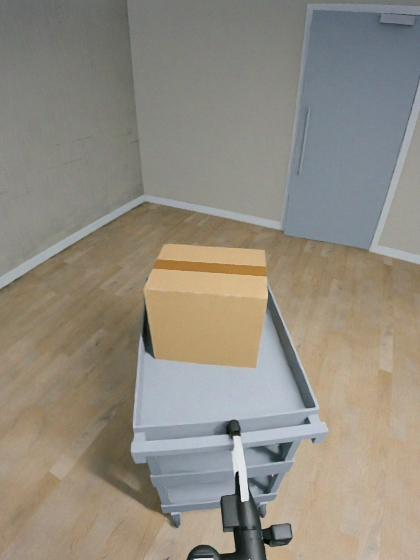

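Scene clock: 504.93 s.
earlier move: r1 moving; r2 done
r1.base_odometry: x=-1.773 y=+0.776 heading=-2.436
r1.turned_by_wheels: +0.000
r1.turned_by_imu: +0.000
r1.base_tilt: forward=-1.6 right=+1.3
r1.lidar_m: 0.25 0.25 0.25 0.44 2.63 2.91 2.79 2.86 2.32 0.25 0.25 0.25
r1.base_status: translate_m moving
r1.joint_positions: lift_m=+0.124 arm_m=+0.000 wrist_yaw_rad=+3.194 wrist_pitch_rad=+0.002 wrist_roll_rad=+0.000 gripper_m=+0.056
r1.joint_status: not commanded
r1.measured_speeds: translate_m=+0.100 strafe_m=+0.000 rotate_rad=+0.001 lift_m=+0.000 arm_m=+0.000 wrist_yaw_rad=+0.000 wrist_pitch_rad=+0.000 wrist_roll_rad=+0.000
r1.motor_effort: lift_m=+19(20) arm_m=-4(4) wheel_0=+17(23) wheel_1=+14(16) wheel_2=-17(20)
r1.servo_current: wrist_yaw_rad=39(85) wrist_pitch_rad=33(52) wrist_roll_rad=46(72) gripper_m=39(52)
r1.contact_limits: translate_m 0.6
r1.hand_pose: x=-0.1217 y=+0.0722 z=+0.3019 quat_wxyz=(-0.026, -0.001, +0.000, +1.000) (m; r1's base frame)
r1.wrist_depth_mm: - 134 134 - - - - / - 119 133 - - - - / - 128 140 - - - - / - 134 192 - - - - / 137 - - - - - - / - 1098 196 1308 196 1160 1118 / - 809 759 809 788 - 809
r2.base_odometry: x=-1.291 y=-0.164 heading=-2.389
r2.turned_by_wheels: +0.000
r2.turned_by_imu: +0.000
r2.base_tilt: forward=-0.6 right=+0.0
r2.lidar_m: 0.37 0.39 2.49 2.59 2.69 2.56 2.66 2.25 2.14 2.24 3.01 0.41
r2.base_status: done
r2.joint_positions: lift_m=+0.674 arm_m=+0.000 wrist_yaw_rad=+0.001 wrist_pitch_rad=-0.003 wrist_roll_rad=+1.568 gripper_m=+0.001
r2.joint_status: all done
r2.measured_speeds: translate_m=+0.000 strafe_m=+0.000 rotate_rad=+0.000 lift_m=+0.000 arm_m=+0.000 wrist_yaw_rad=+0.000 wrist_pitch_rad=+0.000 wrist_roll_rad=+0.000
r2.motor_effort: lift_m=+20(20) arm_m=+5(6) wheel_0=+8(14) wheel_1=+7(11) wheel_2=-6(19)
r2.servo_current: wrist_yaw_rad=39(59) wrist_pitch_rad=39(52) wrist_roll_rad=59(65) gripper_m=59(111)
r2.contact_limits: translate_m 0.5
r2.hand_pose: x=+0.4592 y=-0.0873 z=+0.8530 quat_wxyz=(+0.708, +0.706, -0.001, +0.001) (m; r2's base frame)
r2.wrist_depth_mm: - - - 181 242 1661 1182 / - - - 181 240 1863 - / - - - 180 240 - - / - 455 449 179 239 - - / - 469 466 178 237 - - / - - 190 178 186 - - / - - - 112 236 1983 -
wait: 0.30 of 3 s (r2 has come to rest)
pictures: r1_head_left_camera, r2_head_camera
Images, in order (width x height): r1_head_left_camera 420x672, r2_head_camera 420x560.

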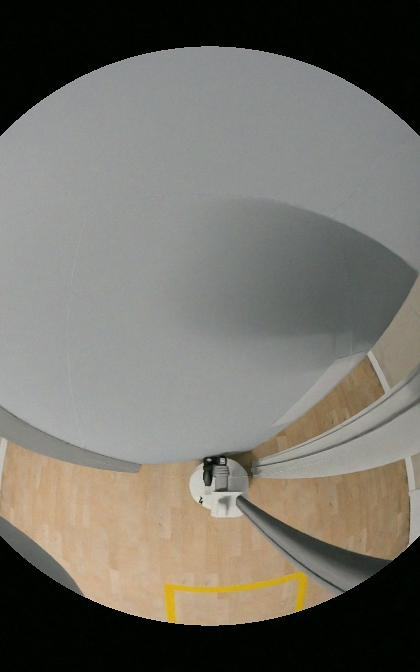

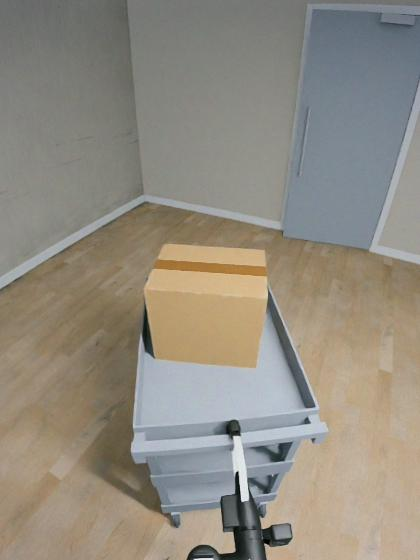

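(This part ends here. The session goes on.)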